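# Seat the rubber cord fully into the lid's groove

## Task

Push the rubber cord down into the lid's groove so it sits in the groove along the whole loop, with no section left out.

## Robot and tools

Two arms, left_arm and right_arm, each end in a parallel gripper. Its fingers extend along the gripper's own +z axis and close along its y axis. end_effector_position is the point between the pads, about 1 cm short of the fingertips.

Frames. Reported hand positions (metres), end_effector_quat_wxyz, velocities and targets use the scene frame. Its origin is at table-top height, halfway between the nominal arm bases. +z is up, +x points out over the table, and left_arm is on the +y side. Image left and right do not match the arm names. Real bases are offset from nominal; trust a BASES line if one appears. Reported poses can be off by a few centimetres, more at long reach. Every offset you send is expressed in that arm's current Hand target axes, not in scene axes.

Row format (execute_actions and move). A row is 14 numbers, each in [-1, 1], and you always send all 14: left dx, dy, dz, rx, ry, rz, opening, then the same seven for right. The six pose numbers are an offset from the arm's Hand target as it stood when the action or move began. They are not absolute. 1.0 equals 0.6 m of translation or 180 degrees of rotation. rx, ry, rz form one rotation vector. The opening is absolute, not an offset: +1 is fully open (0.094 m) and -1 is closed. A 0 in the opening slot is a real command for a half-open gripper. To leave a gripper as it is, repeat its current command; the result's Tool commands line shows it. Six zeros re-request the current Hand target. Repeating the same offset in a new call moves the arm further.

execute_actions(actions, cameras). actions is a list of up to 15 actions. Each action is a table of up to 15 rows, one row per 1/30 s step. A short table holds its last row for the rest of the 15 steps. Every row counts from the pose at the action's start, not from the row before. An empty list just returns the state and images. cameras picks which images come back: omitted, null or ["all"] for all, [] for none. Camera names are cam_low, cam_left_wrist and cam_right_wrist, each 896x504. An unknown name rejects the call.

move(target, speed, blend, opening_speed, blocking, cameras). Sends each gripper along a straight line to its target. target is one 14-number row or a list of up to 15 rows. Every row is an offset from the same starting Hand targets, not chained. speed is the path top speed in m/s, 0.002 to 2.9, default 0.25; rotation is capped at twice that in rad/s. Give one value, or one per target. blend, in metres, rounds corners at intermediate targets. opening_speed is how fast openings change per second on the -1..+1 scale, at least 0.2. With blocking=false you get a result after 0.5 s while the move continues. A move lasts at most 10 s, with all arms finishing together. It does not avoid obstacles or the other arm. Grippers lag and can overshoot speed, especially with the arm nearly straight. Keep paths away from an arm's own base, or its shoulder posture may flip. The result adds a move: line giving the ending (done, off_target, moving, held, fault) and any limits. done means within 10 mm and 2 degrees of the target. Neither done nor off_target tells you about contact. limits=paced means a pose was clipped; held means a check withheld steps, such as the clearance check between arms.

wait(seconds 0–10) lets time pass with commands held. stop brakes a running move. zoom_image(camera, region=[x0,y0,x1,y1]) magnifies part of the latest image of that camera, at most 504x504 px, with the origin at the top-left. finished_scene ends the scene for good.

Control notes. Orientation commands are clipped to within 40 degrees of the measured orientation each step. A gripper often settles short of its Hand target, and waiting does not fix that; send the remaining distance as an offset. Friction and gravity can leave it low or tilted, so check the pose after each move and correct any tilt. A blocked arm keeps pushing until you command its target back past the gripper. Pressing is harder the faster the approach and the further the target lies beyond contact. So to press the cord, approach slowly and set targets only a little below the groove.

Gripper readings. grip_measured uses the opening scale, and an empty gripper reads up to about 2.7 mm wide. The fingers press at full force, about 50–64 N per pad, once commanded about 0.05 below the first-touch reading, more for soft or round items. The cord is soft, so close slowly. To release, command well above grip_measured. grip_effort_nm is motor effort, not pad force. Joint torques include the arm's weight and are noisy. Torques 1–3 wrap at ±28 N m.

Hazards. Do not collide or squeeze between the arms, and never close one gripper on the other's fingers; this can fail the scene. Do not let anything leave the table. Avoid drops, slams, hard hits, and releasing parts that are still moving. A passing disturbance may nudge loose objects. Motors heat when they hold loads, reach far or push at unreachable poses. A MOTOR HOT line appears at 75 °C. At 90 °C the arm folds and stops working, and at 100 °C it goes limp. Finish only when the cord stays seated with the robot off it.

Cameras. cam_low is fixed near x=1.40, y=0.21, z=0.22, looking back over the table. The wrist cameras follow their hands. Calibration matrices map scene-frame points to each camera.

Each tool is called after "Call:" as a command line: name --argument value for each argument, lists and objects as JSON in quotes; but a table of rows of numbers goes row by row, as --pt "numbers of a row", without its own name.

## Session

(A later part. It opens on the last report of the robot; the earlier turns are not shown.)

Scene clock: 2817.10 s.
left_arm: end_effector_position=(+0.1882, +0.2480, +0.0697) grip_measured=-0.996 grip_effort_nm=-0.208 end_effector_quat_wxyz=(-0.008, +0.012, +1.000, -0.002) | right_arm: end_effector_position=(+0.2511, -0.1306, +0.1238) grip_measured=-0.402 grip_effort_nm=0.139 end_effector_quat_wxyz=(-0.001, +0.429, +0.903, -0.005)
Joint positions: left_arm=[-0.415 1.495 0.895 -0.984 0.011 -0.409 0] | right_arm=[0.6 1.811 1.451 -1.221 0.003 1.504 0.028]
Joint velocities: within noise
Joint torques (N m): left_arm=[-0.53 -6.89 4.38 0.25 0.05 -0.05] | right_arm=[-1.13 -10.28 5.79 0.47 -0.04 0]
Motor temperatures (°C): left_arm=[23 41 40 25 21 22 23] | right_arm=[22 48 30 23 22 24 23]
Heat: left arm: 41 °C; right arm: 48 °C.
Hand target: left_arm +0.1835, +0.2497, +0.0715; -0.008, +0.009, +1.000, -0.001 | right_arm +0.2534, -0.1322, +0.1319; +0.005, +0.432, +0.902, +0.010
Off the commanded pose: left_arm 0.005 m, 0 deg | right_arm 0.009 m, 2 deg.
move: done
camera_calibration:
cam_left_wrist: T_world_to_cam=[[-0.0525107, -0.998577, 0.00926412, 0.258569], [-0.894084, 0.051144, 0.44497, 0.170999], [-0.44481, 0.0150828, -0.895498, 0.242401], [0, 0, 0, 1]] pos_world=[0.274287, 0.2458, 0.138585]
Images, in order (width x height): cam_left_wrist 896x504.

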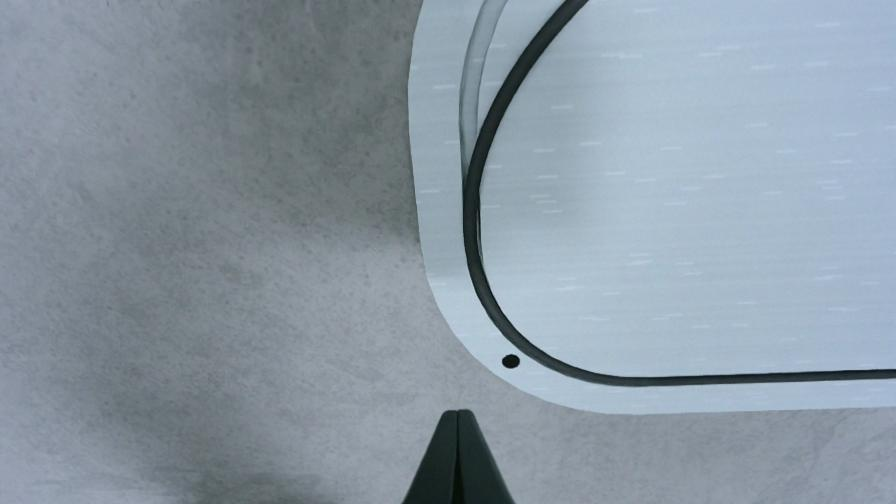

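Call:
move --target '[0.044,-0.092,0.045,0,0,-0.42,-1,0,0,0,0,0,0,-0.4]' --speed 0.4 --cameras '["cam_left_wrist"]'

Call:
zoom_image --camera "cam_left_wrist" --region '[330, 200, 630, 504]'

Scene clock: 2831.57 s.
left_arm: end_effector_position=(+0.1578, +0.1940, +0.0500) grip_measured=-0.996 grip_effort_nm=-0.208 end_effector_quat_wxyz=(-0.007, -0.602, +0.798, -0.001) | right_arm: end_effector_position=(+0.2511, -0.1306, +0.1238) grip_measured=-0.402 grip_effort_nm=0.144 end_effector_quat_wxyz=(-0.001, +0.429, +0.903, -0.005)
Joint positions: left_arm=[-0.676 1.531 0.844 -0.885 0.014 -1.989 0] | right_arm=[0.6 1.811 1.451 -1.221 0.003 1.504 0.028]
Joint velocities: within noise
Joint torques (N m): left_arm=[-0.38 -3.93 4.15 0.45 -0.02 -0.11] | right_arm=[-1.21 -10.35 5.76 0.46 -0.03 0.03]
Motor temperatures (°C): left_arm=[23 39 39 25 21 22 23] | right_arm=[22 48 30 23 22 24 23]
Heat: left arm: 39 °C; right arm: 48 °C.
Hand target: left_arm +0.1556, +0.1949, +0.0450; -0.007, -0.606, +0.795, +0.004 | right_arm +0.2534, -0.1322, +0.1319; +0.005, +0.432, +0.902, +0.010
Off the commanded pose: left_arm 0.006 m, 1 deg | right_arm 0.009 m, 2 deg.
move: done
camera_calibration:
cam_left_wrist: T_world_to_cam=[[0.953588, -0.301107, -0.00233571, -0.0903054], [-0.269188, -0.855929, 0.4415, 0.232948], [-0.134938, -0.420381, -0.897258, 0.247707], [0, 0, 0, 1]] pos_world=[0.182246, 0.276326, 0.1192]
Images, in order (width x height): cam_left_wrist 896x504.

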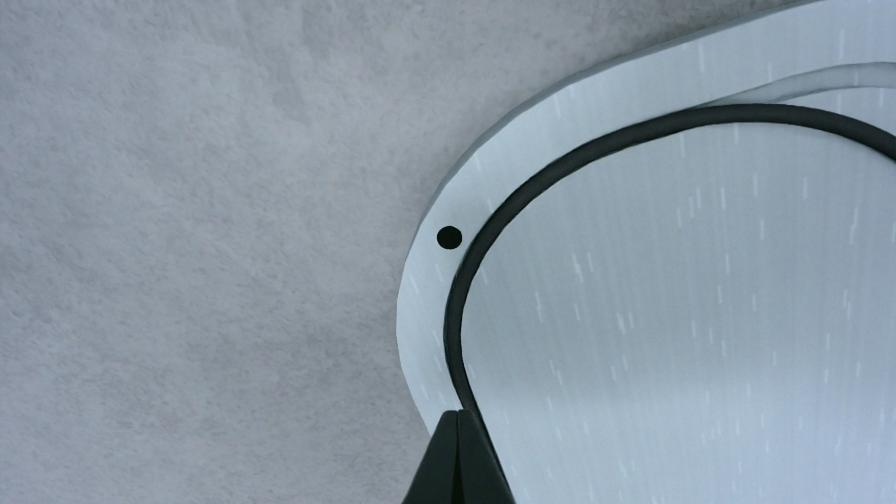

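Scaled by 1.658 from the camera's 896x504 image, which has a finer 1280x720 frame.

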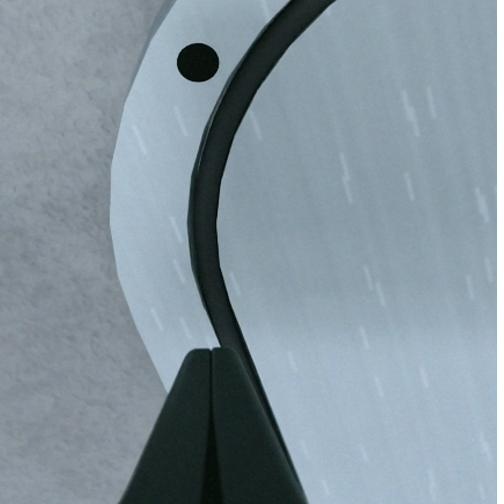

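Call:
zoom_image --camera "cam_left_wrist" --region '[430, 60, 800, 330]'

Scaled by 1.362 from the camera's 896x504 image, which has a finer 1280x720 frame.

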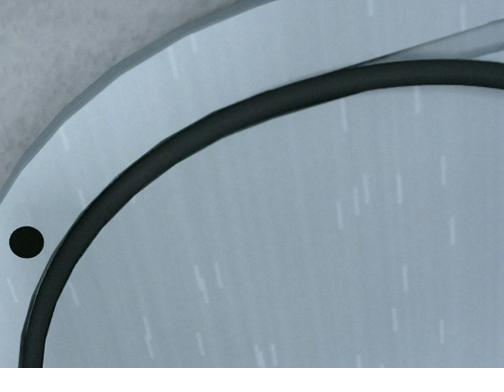

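Call:
move --target '[-0.0336,-0.003,0.01,0,0,0.137,-1,0,0,0,0,0,0,-0.4]' --speed 0.2 --cameras '["cam_left_wrist"]'

Call:
zoom_image --camera "cam_left_wrist" --region '[360, 250, 560, 504]'

Scene clock: 2846.13 s.
left_arm: end_effector_position=(+0.1624, +0.2117, +0.0415) grip_measured=-0.996 grip_effort_nm=-0.203 end_effector_quat_wxyz=(-0.009, -0.424, +0.906, +0.003) | right_arm: end_effector_position=(+0.2511, -0.1306, +0.1238) grip_measured=-0.402 grip_effort_nm=0.144 end_effector_quat_wxyz=(-0.001, +0.429, +0.903, -0.005)
Joint positions: left_arm=[-0.604 1.531 0.807 -0.86 0.014 -1.499 0] | right_arm=[0.6 1.811 1.451 -1.221 0.003 1.504 0.028]
Joint velocities: within noise
Joint torques (N m): left_arm=[0.46 -5.05 4.07 0.45 -0.03 0.11] | right_arm=[-1.17 -10.35 5.81 0.46 -0.04 0.02]
Motor temperatures (°C): left_arm=[23 37 38 25 21 22 23] | right_arm=[22 48 30 23 22 24 23]
Heat: left arm: 38 °C; right arm: 48 °C.
Hand target: left_arm +0.1627, +0.2139, +0.0389; -0.007, -0.422, +0.906, +0.003 | right_arm +0.2534, -0.1322, +0.1319; +0.005, +0.432, +0.902, +0.010
Off the commanded pose: left_arm 0.003 m, 0 deg | right_arm 0.009 m, 2 deg.
move: done
camera_calibration:
cam_left_wrist: T_world_to_cam=[[0.749388, -0.662079, -0.00832123, 0.020463], [-0.590471, -0.673917, 0.44405, 0.266628], [-0.299604, -0.327852, -0.895964, 0.255282], [0, 0, 0, 1]] pos_world=[0.218584, 0.276928, 0.110497]
Images, in order (width x height): cam_left_wrist 896x504.

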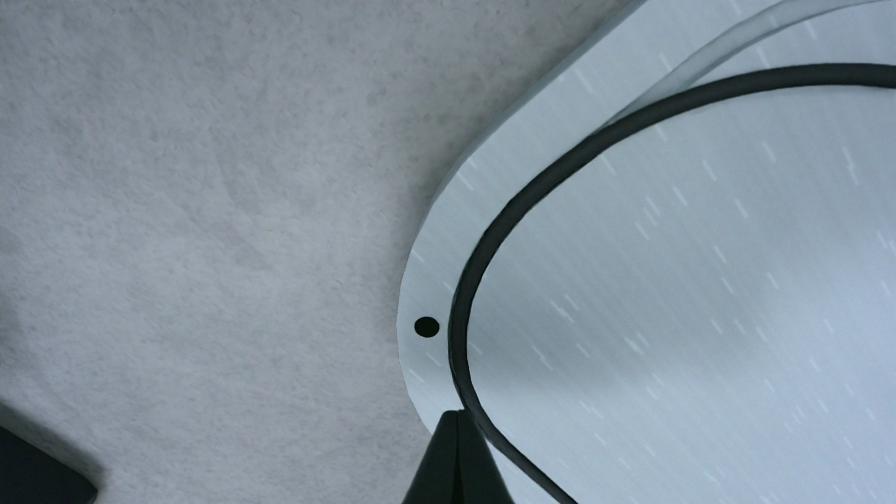

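Scaled by 1.984 from the camera's 896x504 image, which has a finer 1280x720 frame.

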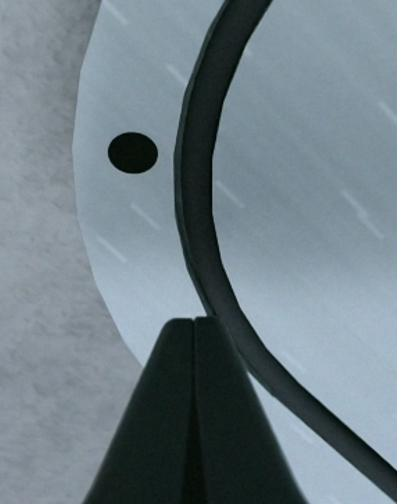

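Call:
move --pt "-0.0026 -0.0028 0.038 0 0 0 -1 0 0 0 0 0 0 -0.4" --pt "-0.0026 -0.0028 0 0 0 0 -1 0 0 0 0 0 0 -0.4" --pt "-0.0241 -0.0033 0 0 0 0.061 -1 0 0 0 0 0 0 -0.4" --pt "-0.0241 -0.0033 0.038 0 0 0.061 -1 0 0 0 0 0 0 -0.4" --pt "-0.0241 -0.0033 0 0 0 0.061 -1 0 0 0 0 0 0 -0.4" --pt "-0.0472 -0.0083 0 0 0 0.122 -1 0 0 0 0 0 0 -0.4" --speed 0.08 --cameras '["cam_left_wrist"]'

Call:
zoom_image --camera "cam_left_wrist" --region '[360, 250, 560, 504]'

Scene clock: 2861.77 s.
left_arm: end_effector_position=(+0.1760, +0.2346, +0.0311) grip_measured=-0.996 grip_effort_nm=-0.203 end_effector_quat_wxyz=(-0.018, -0.244, +0.970, +0.008) | right_arm: end_effector_position=(+0.2511, -0.1306, +0.1238) grip_measured=-0.402 grip_effort_nm=0.144 end_effector_quat_wxyz=(-0.001, +0.429, +0.903, -0.005)
Joint positions: left_arm=[-0.488 1.571 0.798 -0.834 0.014 -1 0] | right_arm=[0.6 1.811 1.451 -1.221 0.003 1.504 0.028]
Joint velocities: within noise
Joint torques (N m): left_arm=[0.46 -5.75 7.12 0.18 -0.02 0.17] | right_arm=[-1.26 -10.39 5.75 0.48 -0.05 0.04]
Motor temperatures (°C): left_arm=[23 35 38 25 21 22 23] | right_arm=[22 48 30 23 22 24 23]
Heat: left arm: 38 °C; right arm: 48 °C.
Hand target: left_arm +0.1846, +0.2324, +0.0385; -0.008, -0.242, +0.970, +0.002 | right_arm +0.2534, -0.1322, +0.1319; +0.005, +0.432, +0.902, +0.010
Off the commanded pose: left_arm 0.012 m, 1 deg | right_arm 0.009 m, 2 deg.
move: off_target (left_arm)
camera_calibration:
cam_left_wrist: T_world_to_cam=[[0.447955, -0.893867, -0.0184055, 0.133115], [-0.790377, -0.405547, 0.459169, 0.266409], [-0.4179, -0.19114, -0.888158, 0.246066], [0, 0, 0, 1]] pos_world=[0.253765, 0.274061, 0.098669]
Images, in order (width x height): cam_left_wrist 896x504.

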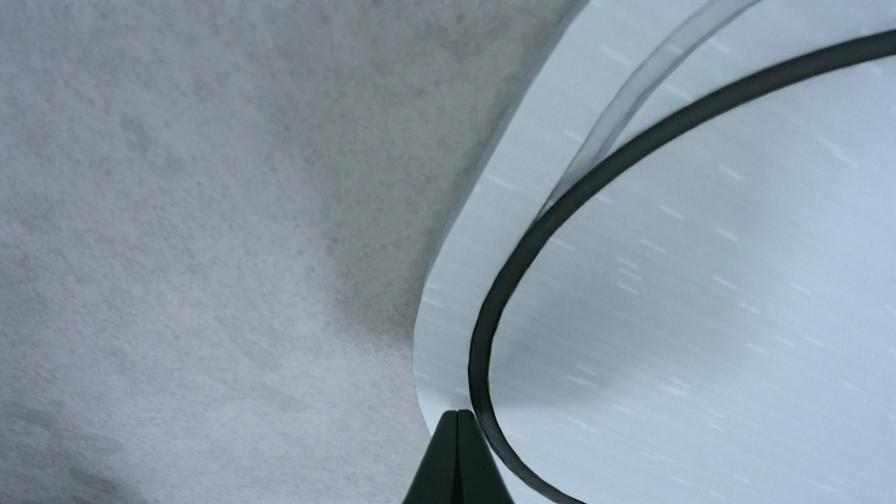

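Scaled by 1.984 from the camera's 896x504 image, which has a finer 1280x720 frame.

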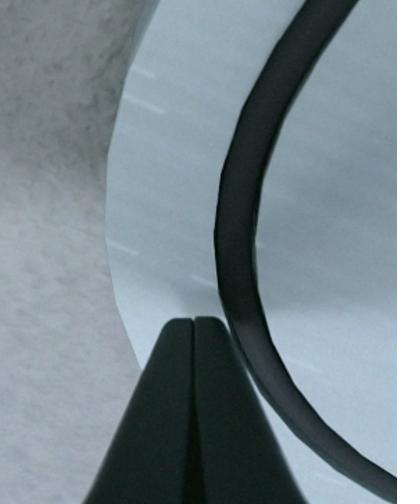

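Call:
move --target '[-0.003,-0.004,-0.012,0,0,0,-1,0,0,0,0,0,0,-0.4]' --speed 0.2 --cameras '["cam_left_wrist"]'

Call:
zoom_image --camera "cam_left_wrist" --region '[360, 250, 560, 504]'

Scene clock: 2865.60 s.
left_arm: end_effector_position=(+0.1790, +0.2330, +0.0376) grip_measured=-0.996 grip_effort_nm=-0.203 end_effector_quat_wxyz=(-0.019, -0.243, +0.970, +0.008) | right_arm: end_effector_position=(+0.2511, -0.1306, +0.1238) grip_measured=-0.402 grip_effort_nm=0.139 end_effector_quat_wxyz=(-0.001, +0.429, +0.903, -0.005)
Joint positions: left_arm=[-0.488 1.571 0.828 -0.865 0.014 -0.998 0] | right_arm=[0.6 1.811 1.451 -1.221 0.003 1.504 0.028]
Joint velocities: within noise
Joint torques (N m): left_arm=[0.7 -5.91 7.1 0.21 -0.03 0.14] | right_arm=[-1.11 -10.3 5.74 0.48 -0.04 0.01]
Motor temperatures (°C): left_arm=[23 35 39 25 21 22 23] | right_arm=[22 48 30 23 22 24 23]
Heat: left arm: 39 °C; right arm: 48 °C.
Hand target: left_arm +0.1875, +0.2311, +0.0456; -0.008, -0.242, +0.970, +0.002 | right_arm +0.2534, -0.1322, +0.1319; +0.005, +0.432, +0.902, +0.010
Off the commanded pose: left_arm 0.012 m, 1 deg | right_arm 0.009 m, 2 deg.
move: off_target (left_arm)
camera_calibration:
cam_left_wrist: T_world_to_cam=[[0.446529, -0.894553, -0.0196561, 0.130913], [-0.790372, -0.404632, 0.459985, 0.264858], [-0.419434, -0.189861, -0.887709, 0.252701], [0, 0, 0, 1]] pos_world=[0.256872, 0.272256, 0.105068]
Images, in order (width x height): cam_left_wrist 896x504.

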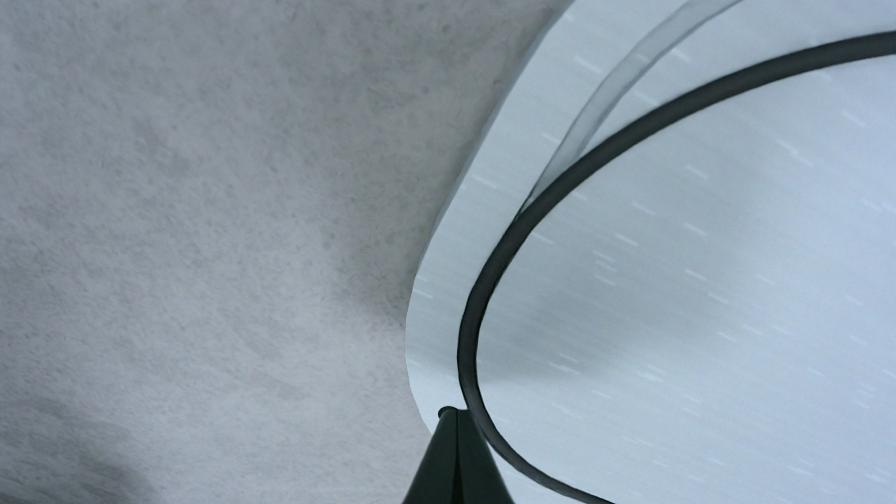

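Scaled by 1.984 from the camera's 896x504 image, which has a finer 1280x720 frame.

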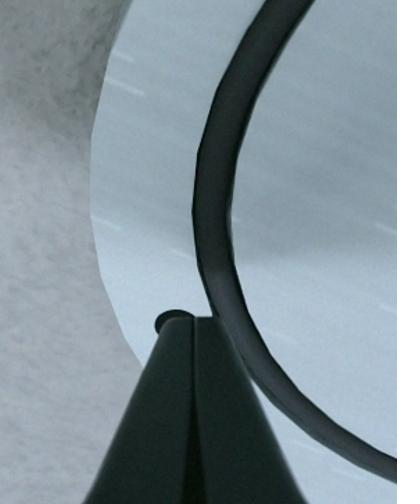

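Call:
move --pt "-0.004 -0.002 -0.03 0 0 0 -1 0 0 0 0 0 0 -0.4" --pt "-0.002 0.0015 -0.009 0 0 0 -1 0 0 0 0 0 0 -0.4" --speed 0.15 --cameras '["cam_left_wrist"]'

Call:
zoom_image --camera "cam_left_wrist" --region '[360, 250, 560, 504]'

Scene clock: 2873.47 s.
left_arm: end_effector_position=(+0.1862, +0.2310, +0.0506) grip_measured=-0.996 grip_effort_nm=-0.208 end_effector_quat_wxyz=(-0.016, -0.244, +0.970, +0.005) | right_arm: end_effector_position=(+0.2511, -0.1306, +0.1238) grip_measured=-0.402 grip_effort_nm=0.144 end_effector_quat_wxyz=(-0.001, +0.429, +0.903, -0.005)
Joint positions: left_arm=[-0.48 1.566 0.881 -0.916 0.014 -0.992 0] | right_arm=[0.6 1.811 1.451 -1.221 0.003 1.504 0.028]
Joint velocities: within noise
Joint torques (N m): left_arm=[0.42 -6.69 4.21 0.53 -0.08 0.11] | right_arm=[-1.13 -10.37 5.74 0.48 -0.05 0.02]
Motor temperatures (°C): left_arm=[23 35 39 25 21 22 23] | right_arm=[22 48 30 23 22 24 23]
Heat: left arm: 39 °C; right arm: 48 °C.
Hand target: left_arm +0.1882, +0.2325, +0.0510; -0.008, -0.242, +0.970, +0.002 | right_arm +0.2534, -0.1322, +0.1319; +0.005, +0.432, +0.902, +0.010
Off the commanded pose: left_arm 0.002 m, 1 deg | right_arm 0.009 m, 2 deg.
move: done
camera_calibration:
cam_left_wrist: T_world_to_cam=[[0.447693, -0.894091, -0.0131521, 0.125529], [-0.792954, -0.403763, 0.456288, 0.264291], [-0.413273, -0.193848, -0.889735, 0.266838], [0, 0, 0, 1]] pos_world=[0.263649, 0.270671, 0.118473]
Images, in order (width x height): cam_left_wrist 896x504.

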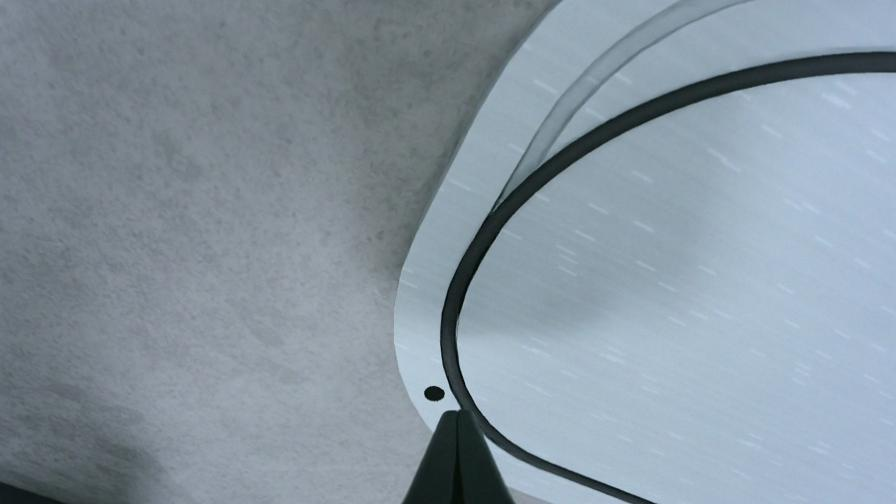

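Scaled by 1.984 from the camera's 896x504 image, which has a finer 1280x720 frame.

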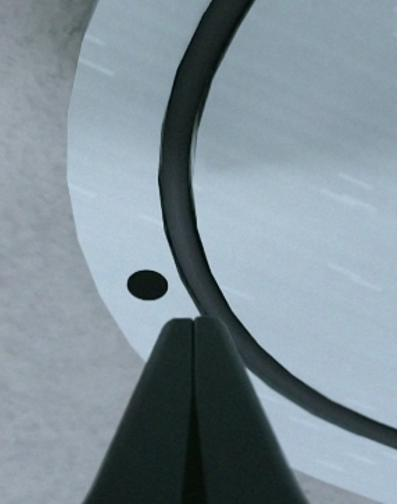

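Call:
move --pt "0.0023 0.001 0.058 0 0 0 -1 0 0 0 0 0 0 -0.4" --pt "0.0023 0.001 0 0 0 0 -1 0 0 0 0 0 0 -0.4" --pt "-0.0228 0.001 0 0 0 0.078 -1 0 0 0 0 0 0 -0.4" --pt "-0.0228 0.001 0.058 0 0 0.078 -1 0 0 0 0 0 0 -0.4" --pt "-0.0228 0.001 0 0 0 0.078 -1 0 0 0 0 0 0 -0.4" --pt "-0.0418 -0.0042 0 0 0 0.135 -1 0 0 0 0 0 0 -0.4" --speed 0.1 --cameras '["cam_left_wrist"]'

Call:
zoom_image --camera "cam_left_wrist" --region '[360, 250, 560, 504]'

Scene clock: 2887.90 s.
left_arm: end_effector_position=(+0.2040, +0.2428, +0.0464) grip_measured=-0.996 grip_effort_nm=-0.208 end_effector_quat_wxyz=(-0.014, -0.035, +0.999, -0.001) | right_arm: end_effector_position=(+0.2511, -0.1306, +0.1238) grip_measured=-0.402 grip_effort_nm=0.144 end_effector_quat_wxyz=(-0.001, +0.429, +0.903, -0.005)
Joint positions: left_arm=[-0.405 1.607 0.904 -0.891 0.013 -0.494 0] | right_arm=[0.6 1.811 1.451 -1.221 0.003 1.504 0.028]
Joint velocities: within noise
Joint torques (N m): left_arm=[0.28 -4.81 7.38 0.3 -0.04 0.11] | right_arm=[-1.25 -10.33 5.75 0.47 -0.04 0.02]
Motor temperatures (°C): left_arm=[23 35 40 25 21 22 23] | right_arm=[22 48 30 23 22 24 23]
Heat: left arm: 40 °C; right arm: 48 °C.
Hand target: left_arm +0.2117, +0.2420, +0.0507; -0.008, -0.032, +0.999, +0.000 | right_arm +0.2534, -0.1322, +0.1319; +0.005, +0.432, +0.902, +0.010
Off the commanded pose: left_arm 0.009 m, 1 deg | right_arm 0.009 m, 2 deg.
move: done
camera_calibration:
cam_left_wrist: T_world_to_cam=[[0.0417706, -0.999112, 0.00551401, 0.235481], [-0.889842, -0.0346914, 0.454948, 0.215238], [-0.454352, -0.02391, -0.890501, 0.239849], [0, 0, 0, 1]] pos_world=[0.290668, 0.248474, 0.114365]
Images, in order (width x height): cam_left_wrist 896x504.

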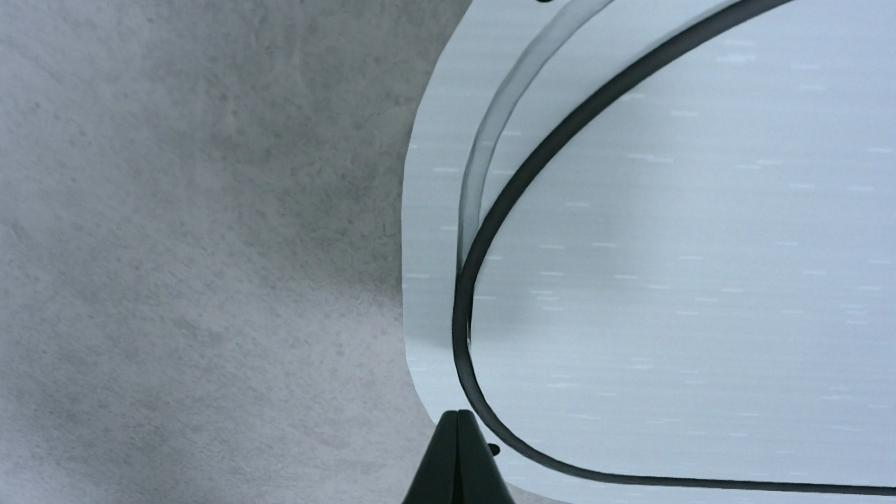

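Scaled by 1.984 from the camera's 896x504 image, which has a finer 1280x720 frame.

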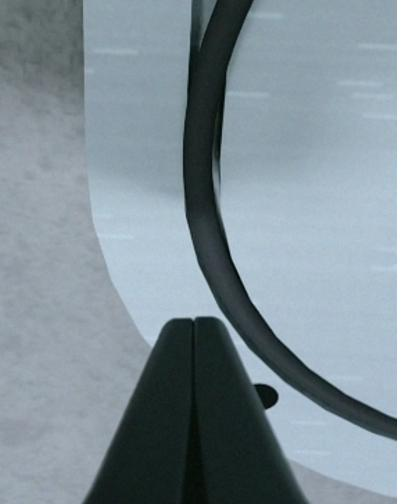

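Call:
move --pt "0 -0.002 0.058 0 0 0 -1 0 0 0 0 0 0 -0.4" --pt "0 -0.002 0.0 0 0 0 -1 0 0 0 0 0 0 -0.4" --pt "-0.012 -0.002 0 0 0 0.02 -1 0 0 0 0 0 0 -0.4" --pt "-0.012 -0.002 0.058 0 0 0.02 -1 0 0 0 0 0 0 -0.4" --pt "-0.012 -0.002 0 0 0 0.02 -1 0 0 0 0 0 0 -0.4" --speed 0.1 --cameras '["cam_left_wrist"]'

Call:
zoom_image --camera "cam_left_wrist" --region '[360, 250, 560, 504]'

Scene clock: 2897.33 s.
left_arm: end_effector_position=(+0.2090, +0.2427, +0.0386) grip_measured=-0.996 grip_effort_nm=-0.208 end_effector_quat_wxyz=(-0.028, -0.003, +1.000, +0.005) | right_arm: end_effector_position=(+0.2511, -0.1306, +0.1238) grip_measured=-0.402 grip_effort_nm=0.149 end_effector_quat_wxyz=(-0.001, +0.429, +0.903, -0.005)
Joint positions: left_arm=[-0.397 1.668 0.933 -0.892 0.013 -0.422 0] | right_arm=[0.6 1.811 1.451 -1.221 0.003 1.504 0.028]
Joint velocities: within noise
Joint torques (N m): left_arm=[0.36 -8.72 7.16 0.23 -0.01 0.15] | right_arm=[-1.18 -10.39 5.75 0.46 -0.04 0.01]
Motor temperatures (°C): left_arm=[23 34 41 25 21 22 23] | right_arm=[22 48 30 23 22 24 23]
Heat: left arm: 41 °C; right arm: 48 °C.
Hand target: left_arm +0.2188, +0.2413, +0.0506; -0.008, -0.001, +1.000, +0.000 | right_arm +0.2534, -0.1322, +0.1319; +0.005, +0.432, +0.902, +0.010
Off the commanded pose: left_arm 0.016 m, 2 deg | right_arm 0.009 m, 2 deg.
move: off_target (left_arm)
camera_calibration:
cam_left_wrist: T_world_to_cam=[[-0.021912, -0.999749, -0.00472204, 0.249169], [-0.876742, 0.0169457, 0.480662, 0.206992], [-0.480461, 0.0146723, -0.876893, 0.230733], [0, 0, 0, 1]] pos_world=[0.297797, 0.242213, 0.104012]
Images, in order (width x height): cam_left_wrist 896x504.

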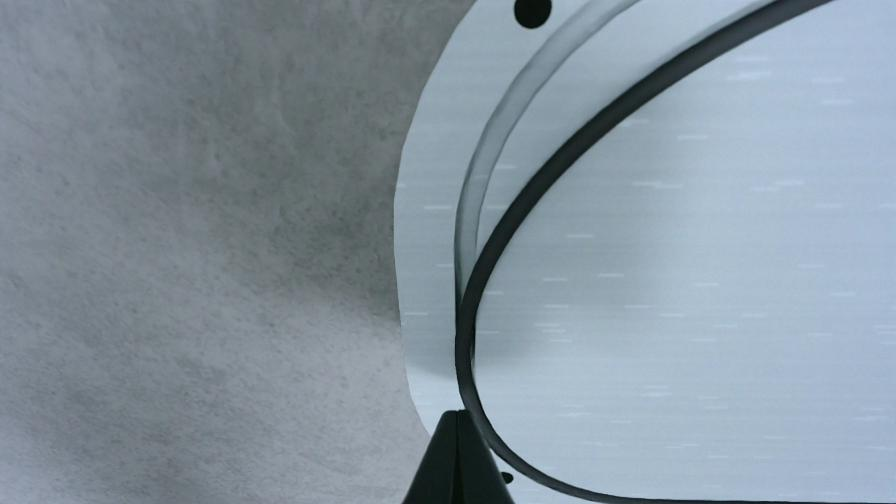

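Scaled by 1.984 from the camera's 896x504 image, which has a finer 1280x720 frame.

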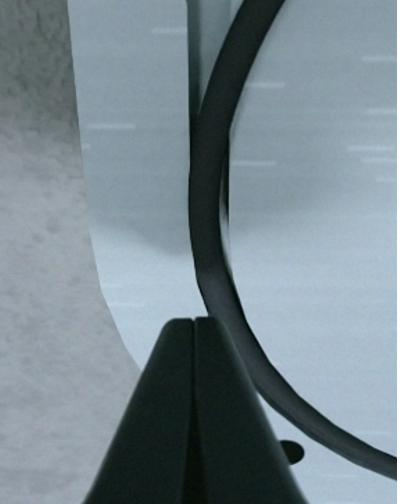

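Call:
move --pt "0 -0.002 0.058 0 0 0 -1 0 0 0 0 0 0 -0.4" --pt "0 -0.002 -0.03 0 0 0 -1 0 0 0 0 0 0 -0.4" --pt "0.001 -0.002 0 0 0 0.0 -1 0 0 0 0 0 0 -0.4" --speed 0.12 --cameras '["cam_left_wrist"]'

Call:
zoom_image --camera "cam_left_wrist" --region '[360, 250, 560, 504]'

Scene clock: 2905.17 s.
left_arm: end_effector_position=(+0.2185, +0.2385, +0.0540) grip_measured=-0.996 grip_effort_nm=-0.208 end_effector_quat_wxyz=(-0.010, -0.003, +1.000, -0.003) | right_arm: end_effector_position=(+0.2511, -0.1306, +0.1238) grip_measured=-0.402 grip_effort_nm=0.139 end_effector_quat_wxyz=(-0.001, +0.429, +0.903, -0.005)
Joint positions: left_arm=[-0.397 1.642 0.974 -0.919 0.013 -0.422 0] | right_arm=[0.6 1.811 1.451 -1.221 0.003 1.504 0.028]
Joint velocities: within noise
Joint torques (N m): left_arm=[0.12 -6.05 4.04 0.58 -0.02 0.09] | right_arm=[-1.2 -10.35 5.74 0.47 -0.06 0.03]
Motor temperatures (°C): left_arm=[23 35 41 25 21 22 23] | right_arm=[22 48 30 23 22 24 23]
Heat: left arm: 41 °C; right arm: 48 °C.
Hand target: left_arm +0.2182, +0.2401, +0.0505; -0.008, -0.001, +1.000, +0.000 | right_arm +0.2534, -0.1322, +0.1319; +0.005, +0.432, +0.902, +0.010
Off the commanded pose: left_arm 0.004 m, 0 deg | right_arm 0.009 m, 2 deg.
move: done
camera_calibration:
cam_left_wrist: T_world_to_cam=[[-0.0223242, -0.999696, 0.0104963, 0.24441], [-0.893619, 0.0246608, 0.448149, 0.211623], [-0.448271, 0.000624876, -0.893897, 0.246093], [0, 0, 0, 1]] pos_world=[0.304883, 0.238963, 0.122578]
Images, in order (width x height): cam_left_wrist 896x504.

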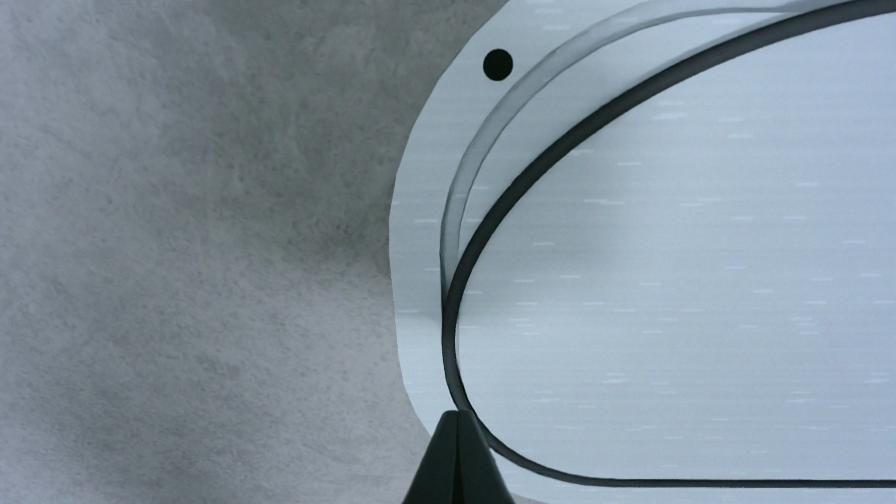

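Scaled by 1.984 from the camera's 896x504 image, which has a finer 1280x720 frame.

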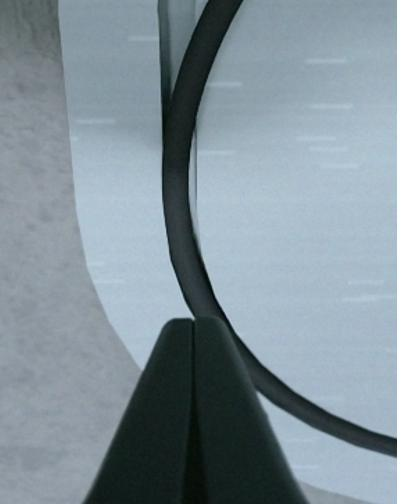

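Call:
move --pt "0.006 0.003 0 0 0 0 -1 0 0 0 0 0 0 -0.4" --pt "0.006 0.003 0.058 0 0 0 -1 0 0 0 0 0 0 -0.4" --pt "0.006 0.003 -0.01 0 0 0 -1 0 0 0 0 0 0 -0.4" --pt "-0.006 0.003 -0.01 0 0 0.0 -1 0 0 0 0 0 0 -0.4" --pt "-0.006 0.003 0.058 0 0 0 -1 0 0 0 0 0 0 -0.4" --pt "-0.006 0.003 -0.02 0 0 0 -1 0 0 0 0 0 0 -0.4" --speed 0.12 --cameras '["cam_left_wrist"]'

Call:
zoom_image --camera "cam_left_wrist" --region '[360, 250, 560, 504]'

Scene clock: 2912.30 s.
left_arm: end_effector_position=(+0.2136, +0.2429, +0.0512) grip_measured=-0.996 grip_effort_nm=-0.212 end_effector_quat_wxyz=(-0.026, -0.003, +1.000, +0.005) | right_arm: end_effector_position=(+0.2511, -0.1306, +0.1238) grip_measured=-0.402 grip_effort_nm=0.144 end_effector_quat_wxyz=(-0.001, +0.429, +0.903, -0.005)
Joint positions: left_arm=[-0.39 1.656 0.976 -0.942 0.012 -0.415 0] | right_arm=[0.6 1.811 1.451 -1.221 0.003 1.504 0.028]
Joint velocities: within noise
Joint torques (N m): left_arm=[0.43 -8.34 7.1 0.17 -0.07 0.19] | right_arm=[-1.18 -10.32 5.79 0.46 -0.01 0.04]
Motor temperatures (°C): left_arm=[23 34 40 25 21 22 23] | right_arm=[22 48 30 23 22 24 23]
Heat: left arm: 40 °C; right arm: 48 °C.
Hand target: left_arm +0.2221, +0.2419, +0.0625; -0.008, -0.001, +1.000, +0.000 | right_arm +0.2534, -0.1322, +0.1319; +0.005, +0.432, +0.902, +0.010
Off the commanded pose: left_arm 0.014 m, 2 deg | right_arm 0.009 m, 2 deg.
move: off_target (left_arm)
camera_calibration:
cam_left_wrist: T_world_to_cam=[[-0.0222521, -0.999745, -0.0038167, 0.249422], [-0.878763, 0.0177385, 0.476929, 0.205352], [-0.47674, 0.0139666, -0.878934, 0.243484], [0, 0, 0, 1]] pos_world=[0.302084, 0.242316, 0.11702]
Images, in order (width x height): cam_left_wrist 896x504.

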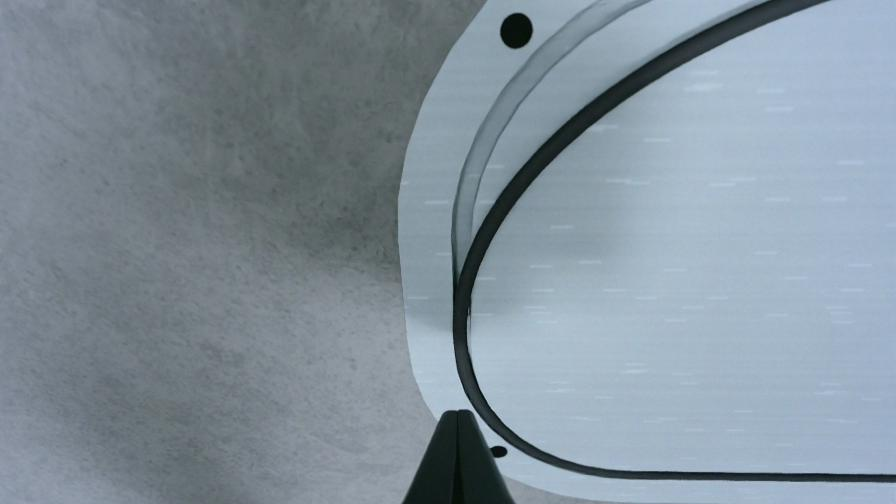

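Scaled by 1.984 from the camera's 896x504 image, which has a finer 1280x720 frame.

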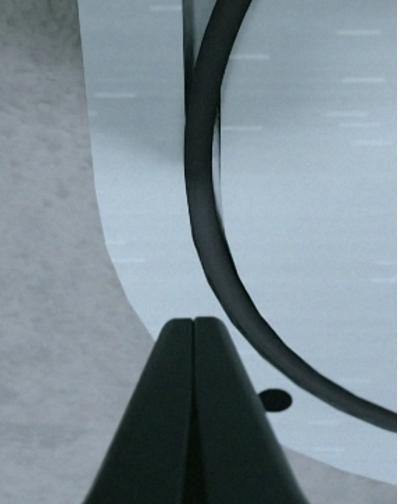

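Call:
move --target '[-0.002,-0.003,0.045,0,0,0,-1,0,0,0,0,0,0,-0.4]' --speed 0.12 --cameras '["cam_left_wrist"]'

Call:
zoom_image --camera "cam_left_wrist" --region '[360, 250, 560, 504]'

Scene clock: 2921.00 s.
left_arm: end_effector_position=(+0.2228, +0.2388, +0.0402) grip_measured=-0.996 grip_effort_nm=-0.208 end_effector_quat_wxyz=(-0.007, -0.003, +1.000, -0.003) | right_arm: end_effector_position=(+0.2511, -0.1306, +0.1238) grip_measured=-0.402 grip_effort_nm=0.144 end_effector_quat_wxyz=(-0.001, +0.429, +0.903, -0.005)
Joint positions: left_arm=[-0.39 1.676 0.951 -0.857 0.012 -0.415 0] | right_arm=[0.6 1.811 1.451 -1.221 0.003 1.504 0.028]
Joint velocities: within noise
Joint torques (N m): left_arm=[0.02 -5.26 4.19 0.62 0 0.07] | right_arm=[-1.18 -10.33 5.74 0.45 -0.05 0.02]
Motor temperatures (°C): left_arm=[23 35 41 25 21 22 23] | right_arm=[22 48 30 23 22 24 23]
Heat: left arm: 41 °C; right arm: 48 °C.
Hand target: left_arm +0.2228, +0.2401, +0.0354; -0.008, -0.001, +1.000, +0.000 | right_arm +0.2534, -0.1322, +0.1319; +0.005, +0.432, +0.902, +0.010
Off the commanded pose: left_arm 0.005 m, 0 deg | right_arm 0.009 m, 2 deg.
move: done
camera_calibration:
cam_left_wrist: T_world_to_cam=[[-0.0223738, -0.999684, 0.0115009, 0.244944], [-0.895869, 0.0251538, 0.443605, 0.222203], [-0.443754, -0.000378198, -0.896148, 0.235089], [0, 0, 0, 1]] pos_world=[0.308867, 0.239367, 0.109287]
Images, in order (width x height): cam_left_wrist 896x504.

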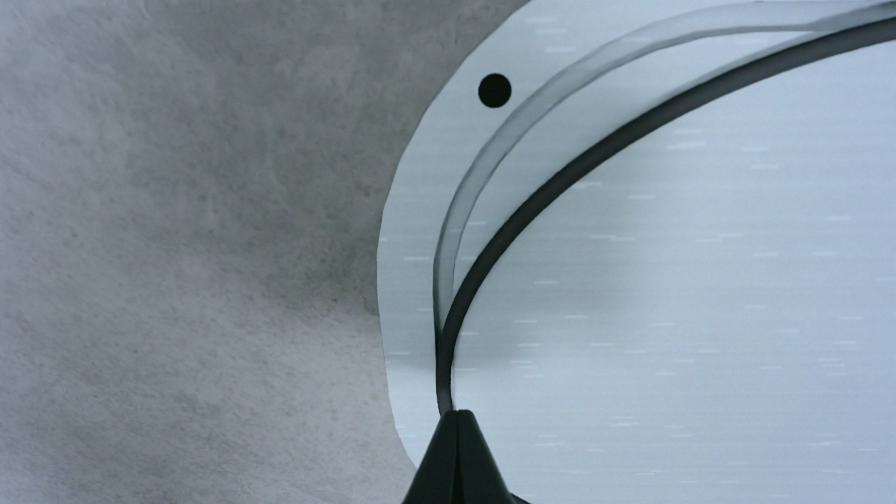

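Scaled by 1.984 from the camera's 896x504 image, which has a finer 1280x720 frame.

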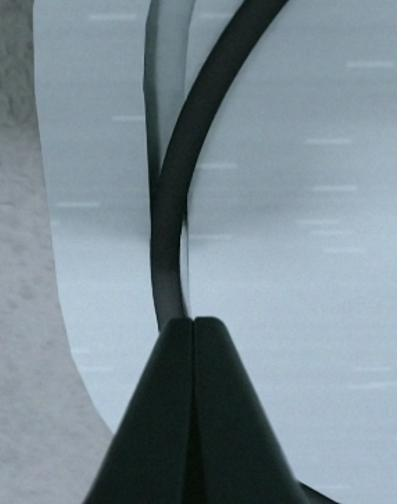

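Call:
move --pt "0.005 0.0045 0 0 0 0 -1 0 0 0 0 0 0 -0.4" --pt "0.005 0.0045 0.031 0 0 0 -1 0 0 0 0 0 0 -0.4" --pt "0.005 0.0045 0.00 0 0 0 -1 0 0 0 0 0 0 -0.4" --speed 0.06 --cameras '["cam_left_wrist"]'

Call:
zoom_image --camera "cam_left_wrist" --region '[360, 250, 560, 504]'

Scene clock: 2932.43 s.
left_arm: end_effector_position=(+0.2127, +0.2433, +0.0239) grip_measured=-0.996 grip_effort_nm=-0.203 end_effector_quat_wxyz=(-0.021, -0.003, +1.000, +0.002) | right_arm: end_effector_position=(+0.2511, -0.1306, +0.1238) grip_measured=-0.402 grip_effort_nm=0.139 end_effector_quat_wxyz=(-0.001, +0.429, +0.903, -0.005)
Joint positions: left_arm=[-0.39 1.696 0.899 -0.813 0.012 -0.415 0] | right_arm=[0.6 1.811 1.451 -1.221 0.003 1.504 0.028]
Joint velocities: within noise
Joint torques (N m): left_arm=[0.4 -8.59 7.06 0.12 -0.02 0.11] | right_arm=[-1.11 -10.33 5.81 0.46 -0.04 0.03]
Motor temperatures (°C): left_arm=[23 34 40 25 21 22 23] | right_arm=[22 48 30 23 22 24 23]
Heat: left arm: 40 °C; right arm: 48 °C.
Hand target: left_arm +0.2198, +0.2428, +0.0356; -0.008, -0.001, +1.000, +0.000 | right_arm +0.2534, -0.1322, +0.1319; +0.005, +0.432, +0.902, +0.010
Off the commanded pose: left_arm 0.014 m, 2 deg | right_arm 0.009 m, 2 deg.
move: off_target (left_arm)
camera_calibration:
cam_left_wrist: T_world_to_cam=[[-0.0222208, -0.999753, 0.000386675, 0.249613], [-0.883601, 0.0198201, 0.46782, 0.218395], [-0.467712, 0.0100537, -0.883824, 0.218149], [0, 0, 0, 1]] pos_world=[0.300552, 0.24303, 0.0905392]
Images, in order (width x height): cam_left_wrist 896x504.

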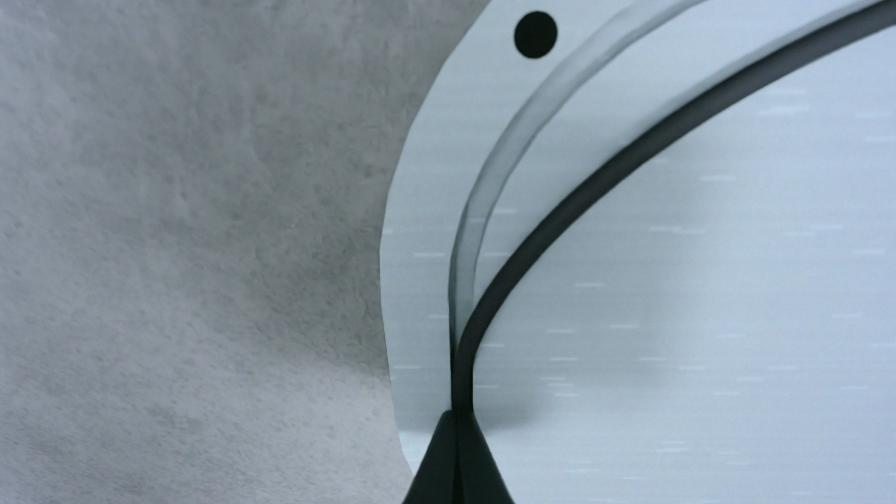

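Scaled by 1.984 from the camera's 896x504 image, which has a finer 1280x720 frame.

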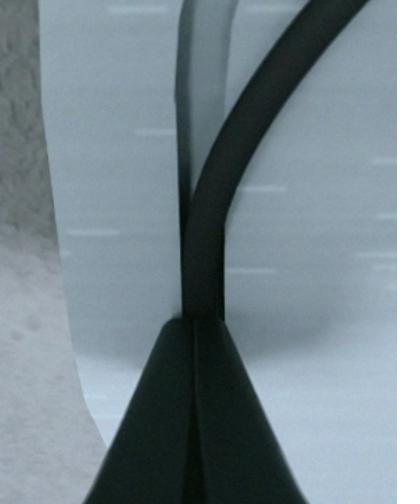

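Call:
move --pt "0 0 -0.02 0 0 0 -1 0 0 0 0 0 0 -0.4" --pt "-0.014 -0.001 -0.02 0 0 0 -1 0 0 0 0 0 0 -0.4" --pt "-0.014 -0.001 0.031 0 0 0 -1 0 0 0 0 0 0 -0.4" --pt "-0.014 -0.001 0.00 0 0 0 -1 0 0 0 0 0 0 -0.4" --speed 0.08 --cameras '["cam_left_wrist"]'

Call:
zoom_image --camera "cam_left_wrist" --region '[360, 250, 560, 504]'

Scene clock: 2940.17 s.
left_arm: end_effector_position=(+0.2205, +0.2430, +0.0242) grip_measured=-0.996 grip_effort_nm=-0.198 end_effector_quat_wxyz=(-0.022, -0.003, +1.000, +0.003) | right_arm: end_effector_position=(+0.2511, -0.1306, +0.1238) grip_measured=-0.402 grip_effort_nm=0.139 end_effector_quat_wxyz=(-0.001, +0.429, +0.903, -0.005)
Joint positions: left_arm=[-0.38 1.724 0.932 -0.823 0.012 -0.406 0] | right_arm=[0.6 1.811 1.451 -1.221 0.003 1.504 0.028]
Joint velocities: within noise
Joint torques (N m): left_arm=[0.47 -8.66 6.72 0.22 -0.02 0.19] | right_arm=[-1.14 -10.33 5.82 0.47 -0.05 0.01]
Motor temperatures (°C): left_arm=[23 35 41 25 21 22 23] | right_arm=[22 48 30 23 22 24 23]
Heat: left arm: 41 °C; right arm: 48 °C.
Hand target: left_arm +0.2281, +0.2422, +0.0353; -0.008, -0.001, +1.000, +0.000 | right_arm +0.2534, -0.1322, +0.1319; +0.005, +0.432, +0.902, +0.010
Off the commanded pose: left_arm 0.014 m, 2 deg | right_arm 0.009 m, 2 deg.
move: off_target (left_arm)
camera_calibration:
cam_left_wrist: T_world_to_cam=[[-0.0211685, -0.999776, -0.000343615, 0.249236], [-0.882251, 0.0185185, 0.470415, 0.225009], [-0.470303, 0.0102611, -0.882445, 0.222558], [0, 0, 0, 1]] pos_world=[0.308461, 0.242729, 0.0906336]
Images, in order (width x height): cam_left_wrist 896x504.

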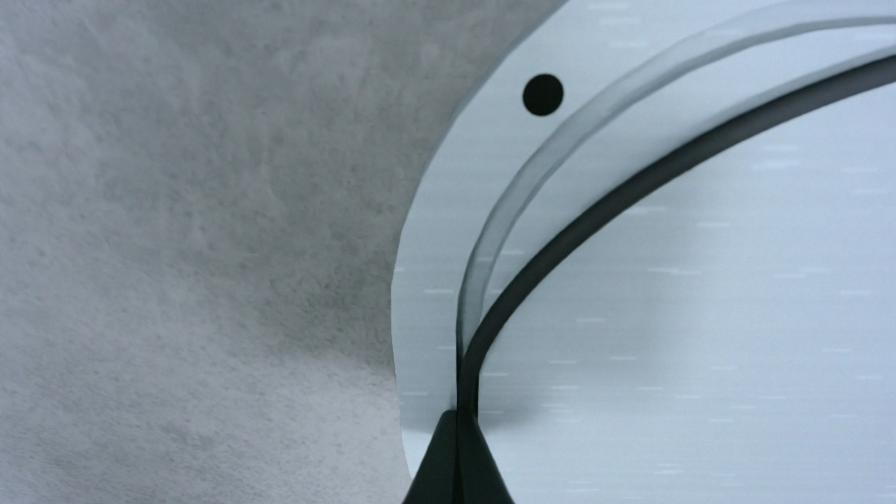

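Scaled by 1.984 from the camera's 896x504 image, which has a finer 1280x720 frame.

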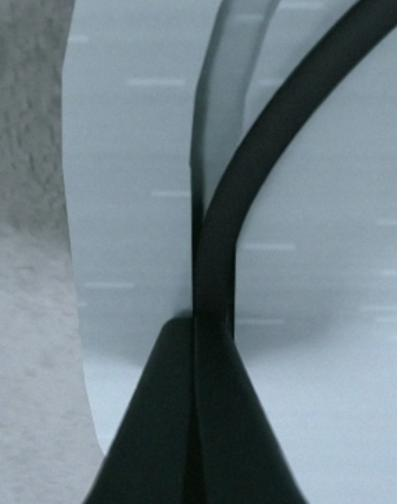

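Call:
move --pt "0 -0.003 -0.02 0 0 0 -1 0 0 0 0 0 0 -0.4" --pt "-0.013 -0.0035 -0.02 0 0 0 -1 0 0 0 0 0 0 -0.4" --pt "-0.013 -0.0035 0.031 0 0 0 -1 0 0 0 0 0 0 -0.4" --pt "-0.013 -0.0035 0.00 0 0 0 -1 0 0 0 0 0 0 -0.4" --speed 0.08 --cameras '["cam_left_wrist"]'

Call:
zoom_image --camera "cam_left_wrist" --region '[360, 250, 560, 504]'

Scene clock: 2948.03 s.
left_arm: end_effector_position=(+0.2273, +0.2411, +0.0244) grip_measured=-0.996 grip_effort_nm=-0.203 end_effector_quat_wxyz=(-0.024, -0.003, +1.000, +0.003) | right_arm: end_effector_position=(+0.2511, -0.1306, +0.1238) grip_measured=-0.402 grip_effort_nm=0.144 end_effector_quat_wxyz=(-0.001, +0.429, +0.903, -0.005)
Joint positions: left_arm=[-0.376 1.751 0.966 -0.832 0.012 -0.401 0] | right_arm=[0.6 1.811 1.451 -1.221 0.003 1.504 0.028]
Joint velocities: within noise
Joint torques (N m): left_arm=[0.49 -8.77 6.74 0.26 -0.02 0.19] | right_arm=[-1.14 -10.4 5.71 0.45 -0.03 0.02]
Motor temperatures (°C): left_arm=[23 35 42 25 21 22 23] | right_arm=[22 48 30 23 22 24 23]
Heat: left arm: 42 °C; right arm: 48 °C.
Hand target: left_arm +0.2359, +0.2402, +0.0352; -0.008, -0.001, +1.000, +0.000 | right_arm +0.2534, -0.1322, +0.1319; +0.005, +0.432, +0.902, +0.010
Off the commanded pose: left_arm 0.014 m, 2 deg | right_arm 0.009 m, 2 deg.
move: off_target (left_arm)
camera_calibration:
cam_left_wrist: T_world_to_cam=[[-0.0218395, -0.99976, -0.00149757, 0.247694], [-0.88057, 0.0185265, 0.473555, 0.230554], [-0.473414, 0.0116609, -0.880763, 0.226322], [0, 0, 0, 1]] pos_world=[0.315572, 0.240724, 0.0905269]
Images, in order (width x height): cam_left_wrist 896x504.

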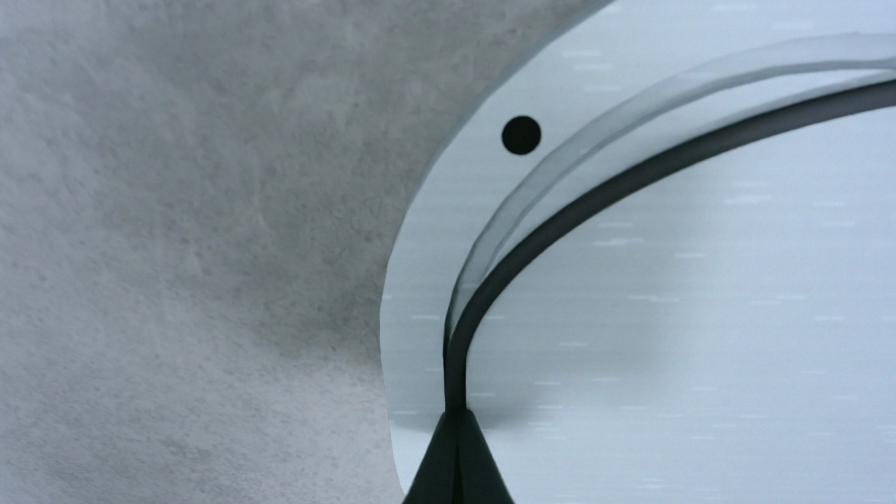

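Scaled by 1.984 from the camera's 896x504 image, which has a finer 1280x720 frame.

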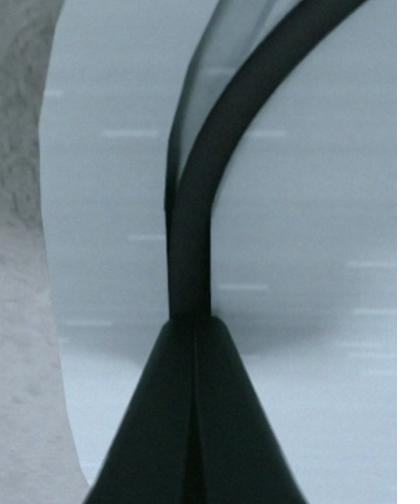

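Call:
move --pt "0 0 -0.02 0 0 0 -1 0 0 0 0 0 0 -0.4" --pt "-0.013 0.001 -0.02 0 0 0 -1 0 0 0 0 0 0 -0.4" --pt "-0.013 0.001 0.031 0 0 0 -1 0 0 0 0 0 0 -0.4" --pt "-0.013 0.001 -0.02 0 0 0 -1 0 0 0 0 0 0 -0.4" --pt "-0.026 0.001 -0.02 0 0 0.02 -1 0 0 0 0 0 0 -0.4" --pt "-0.026 0.001 0.031 0 0 0.02 -1 0 0 0 0 0 0 -0.4" --pt "-0.026 0.001 0.0 0 0 0.02 -1 0 0 0 0 0 0 -0.4" --speed 0.08 --cameras '["cam_left_wrist"]'

Call:
zoom_image --camera "cam_left_wrist" --region '[360, 250, 560, 504]'

Scene clock: 2956.43 s.
left_arm: end_effector_position=(+0.2456, +0.2402, +0.0241) grip_measured=-0.996 grip_effort_nm=-0.203 end_effector_quat_wxyz=(-0.018, +0.028, +0.999, +0.000) | right_arm: end_effector_position=(+0.2511, -0.1306, +0.1238) grip_measured=-0.402 grip_effort_nm=0.144 end_effector_quat_wxyz=(-0.001, +0.429, +0.903, -0.005)
Joint positions: left_arm=[-0.355 1.8 1.026 -0.831 0.012 -0.317 0] | right_arm=[0.6 1.811 1.451 -1.221 0.003 1.504 0.028]
Joint velocities: within noise
Joint torques (N m): left_arm=[0.49 -9.11 6.79 0.06 0.03 0.12] | right_arm=[-1.1 -10.37 5.78 0.47 -0.05 0.05]
Motor temperatures (°C): left_arm=[23 36 42 25 21 22 23] | right_arm=[22 48 30 23 22 24 23]
Heat: left arm: 42 °C; right arm: 48 °C.
Hand target: left_arm +0.2516, +0.2408, +0.0350; -0.008, +0.031, +1.000, -0.001 | right_arm +0.2534, -0.1322, +0.1319; +0.005, +0.432, +0.902, +0.010
Off the commanded pose: left_arm 0.012 m, 1 deg | right_arm 0.009 m, 2 deg.
move: off_target (left_arm)
camera_calibration:
cam_left_wrist: T_world_to_cam=[[-0.0843182, -0.99642, 0.0061087, 0.261597], [-0.882887, 0.0775502, 0.463137, 0.233494], [-0.461953, 0.0336576, -0.886265, 0.226776], [0, 0, 0, 1]] pos_world=[0.332966, 0.23492, 0.0912466]
Images, in order (width x height): cam_left_wrist 896x504.

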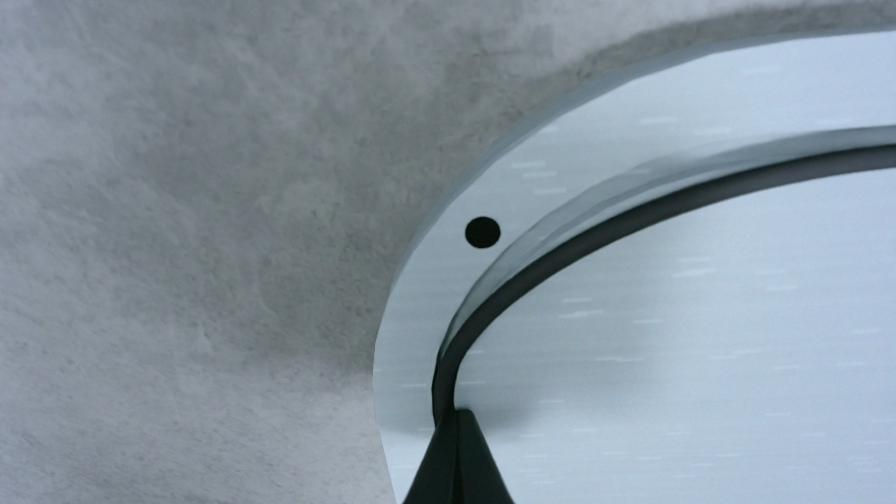

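Scaled by 1.984 from the camera's 896x504 image, which has a finer 1280x720 frame.

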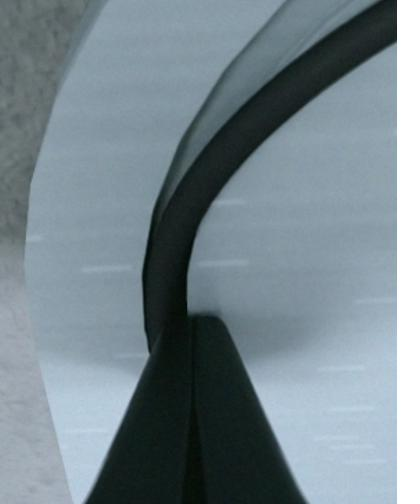

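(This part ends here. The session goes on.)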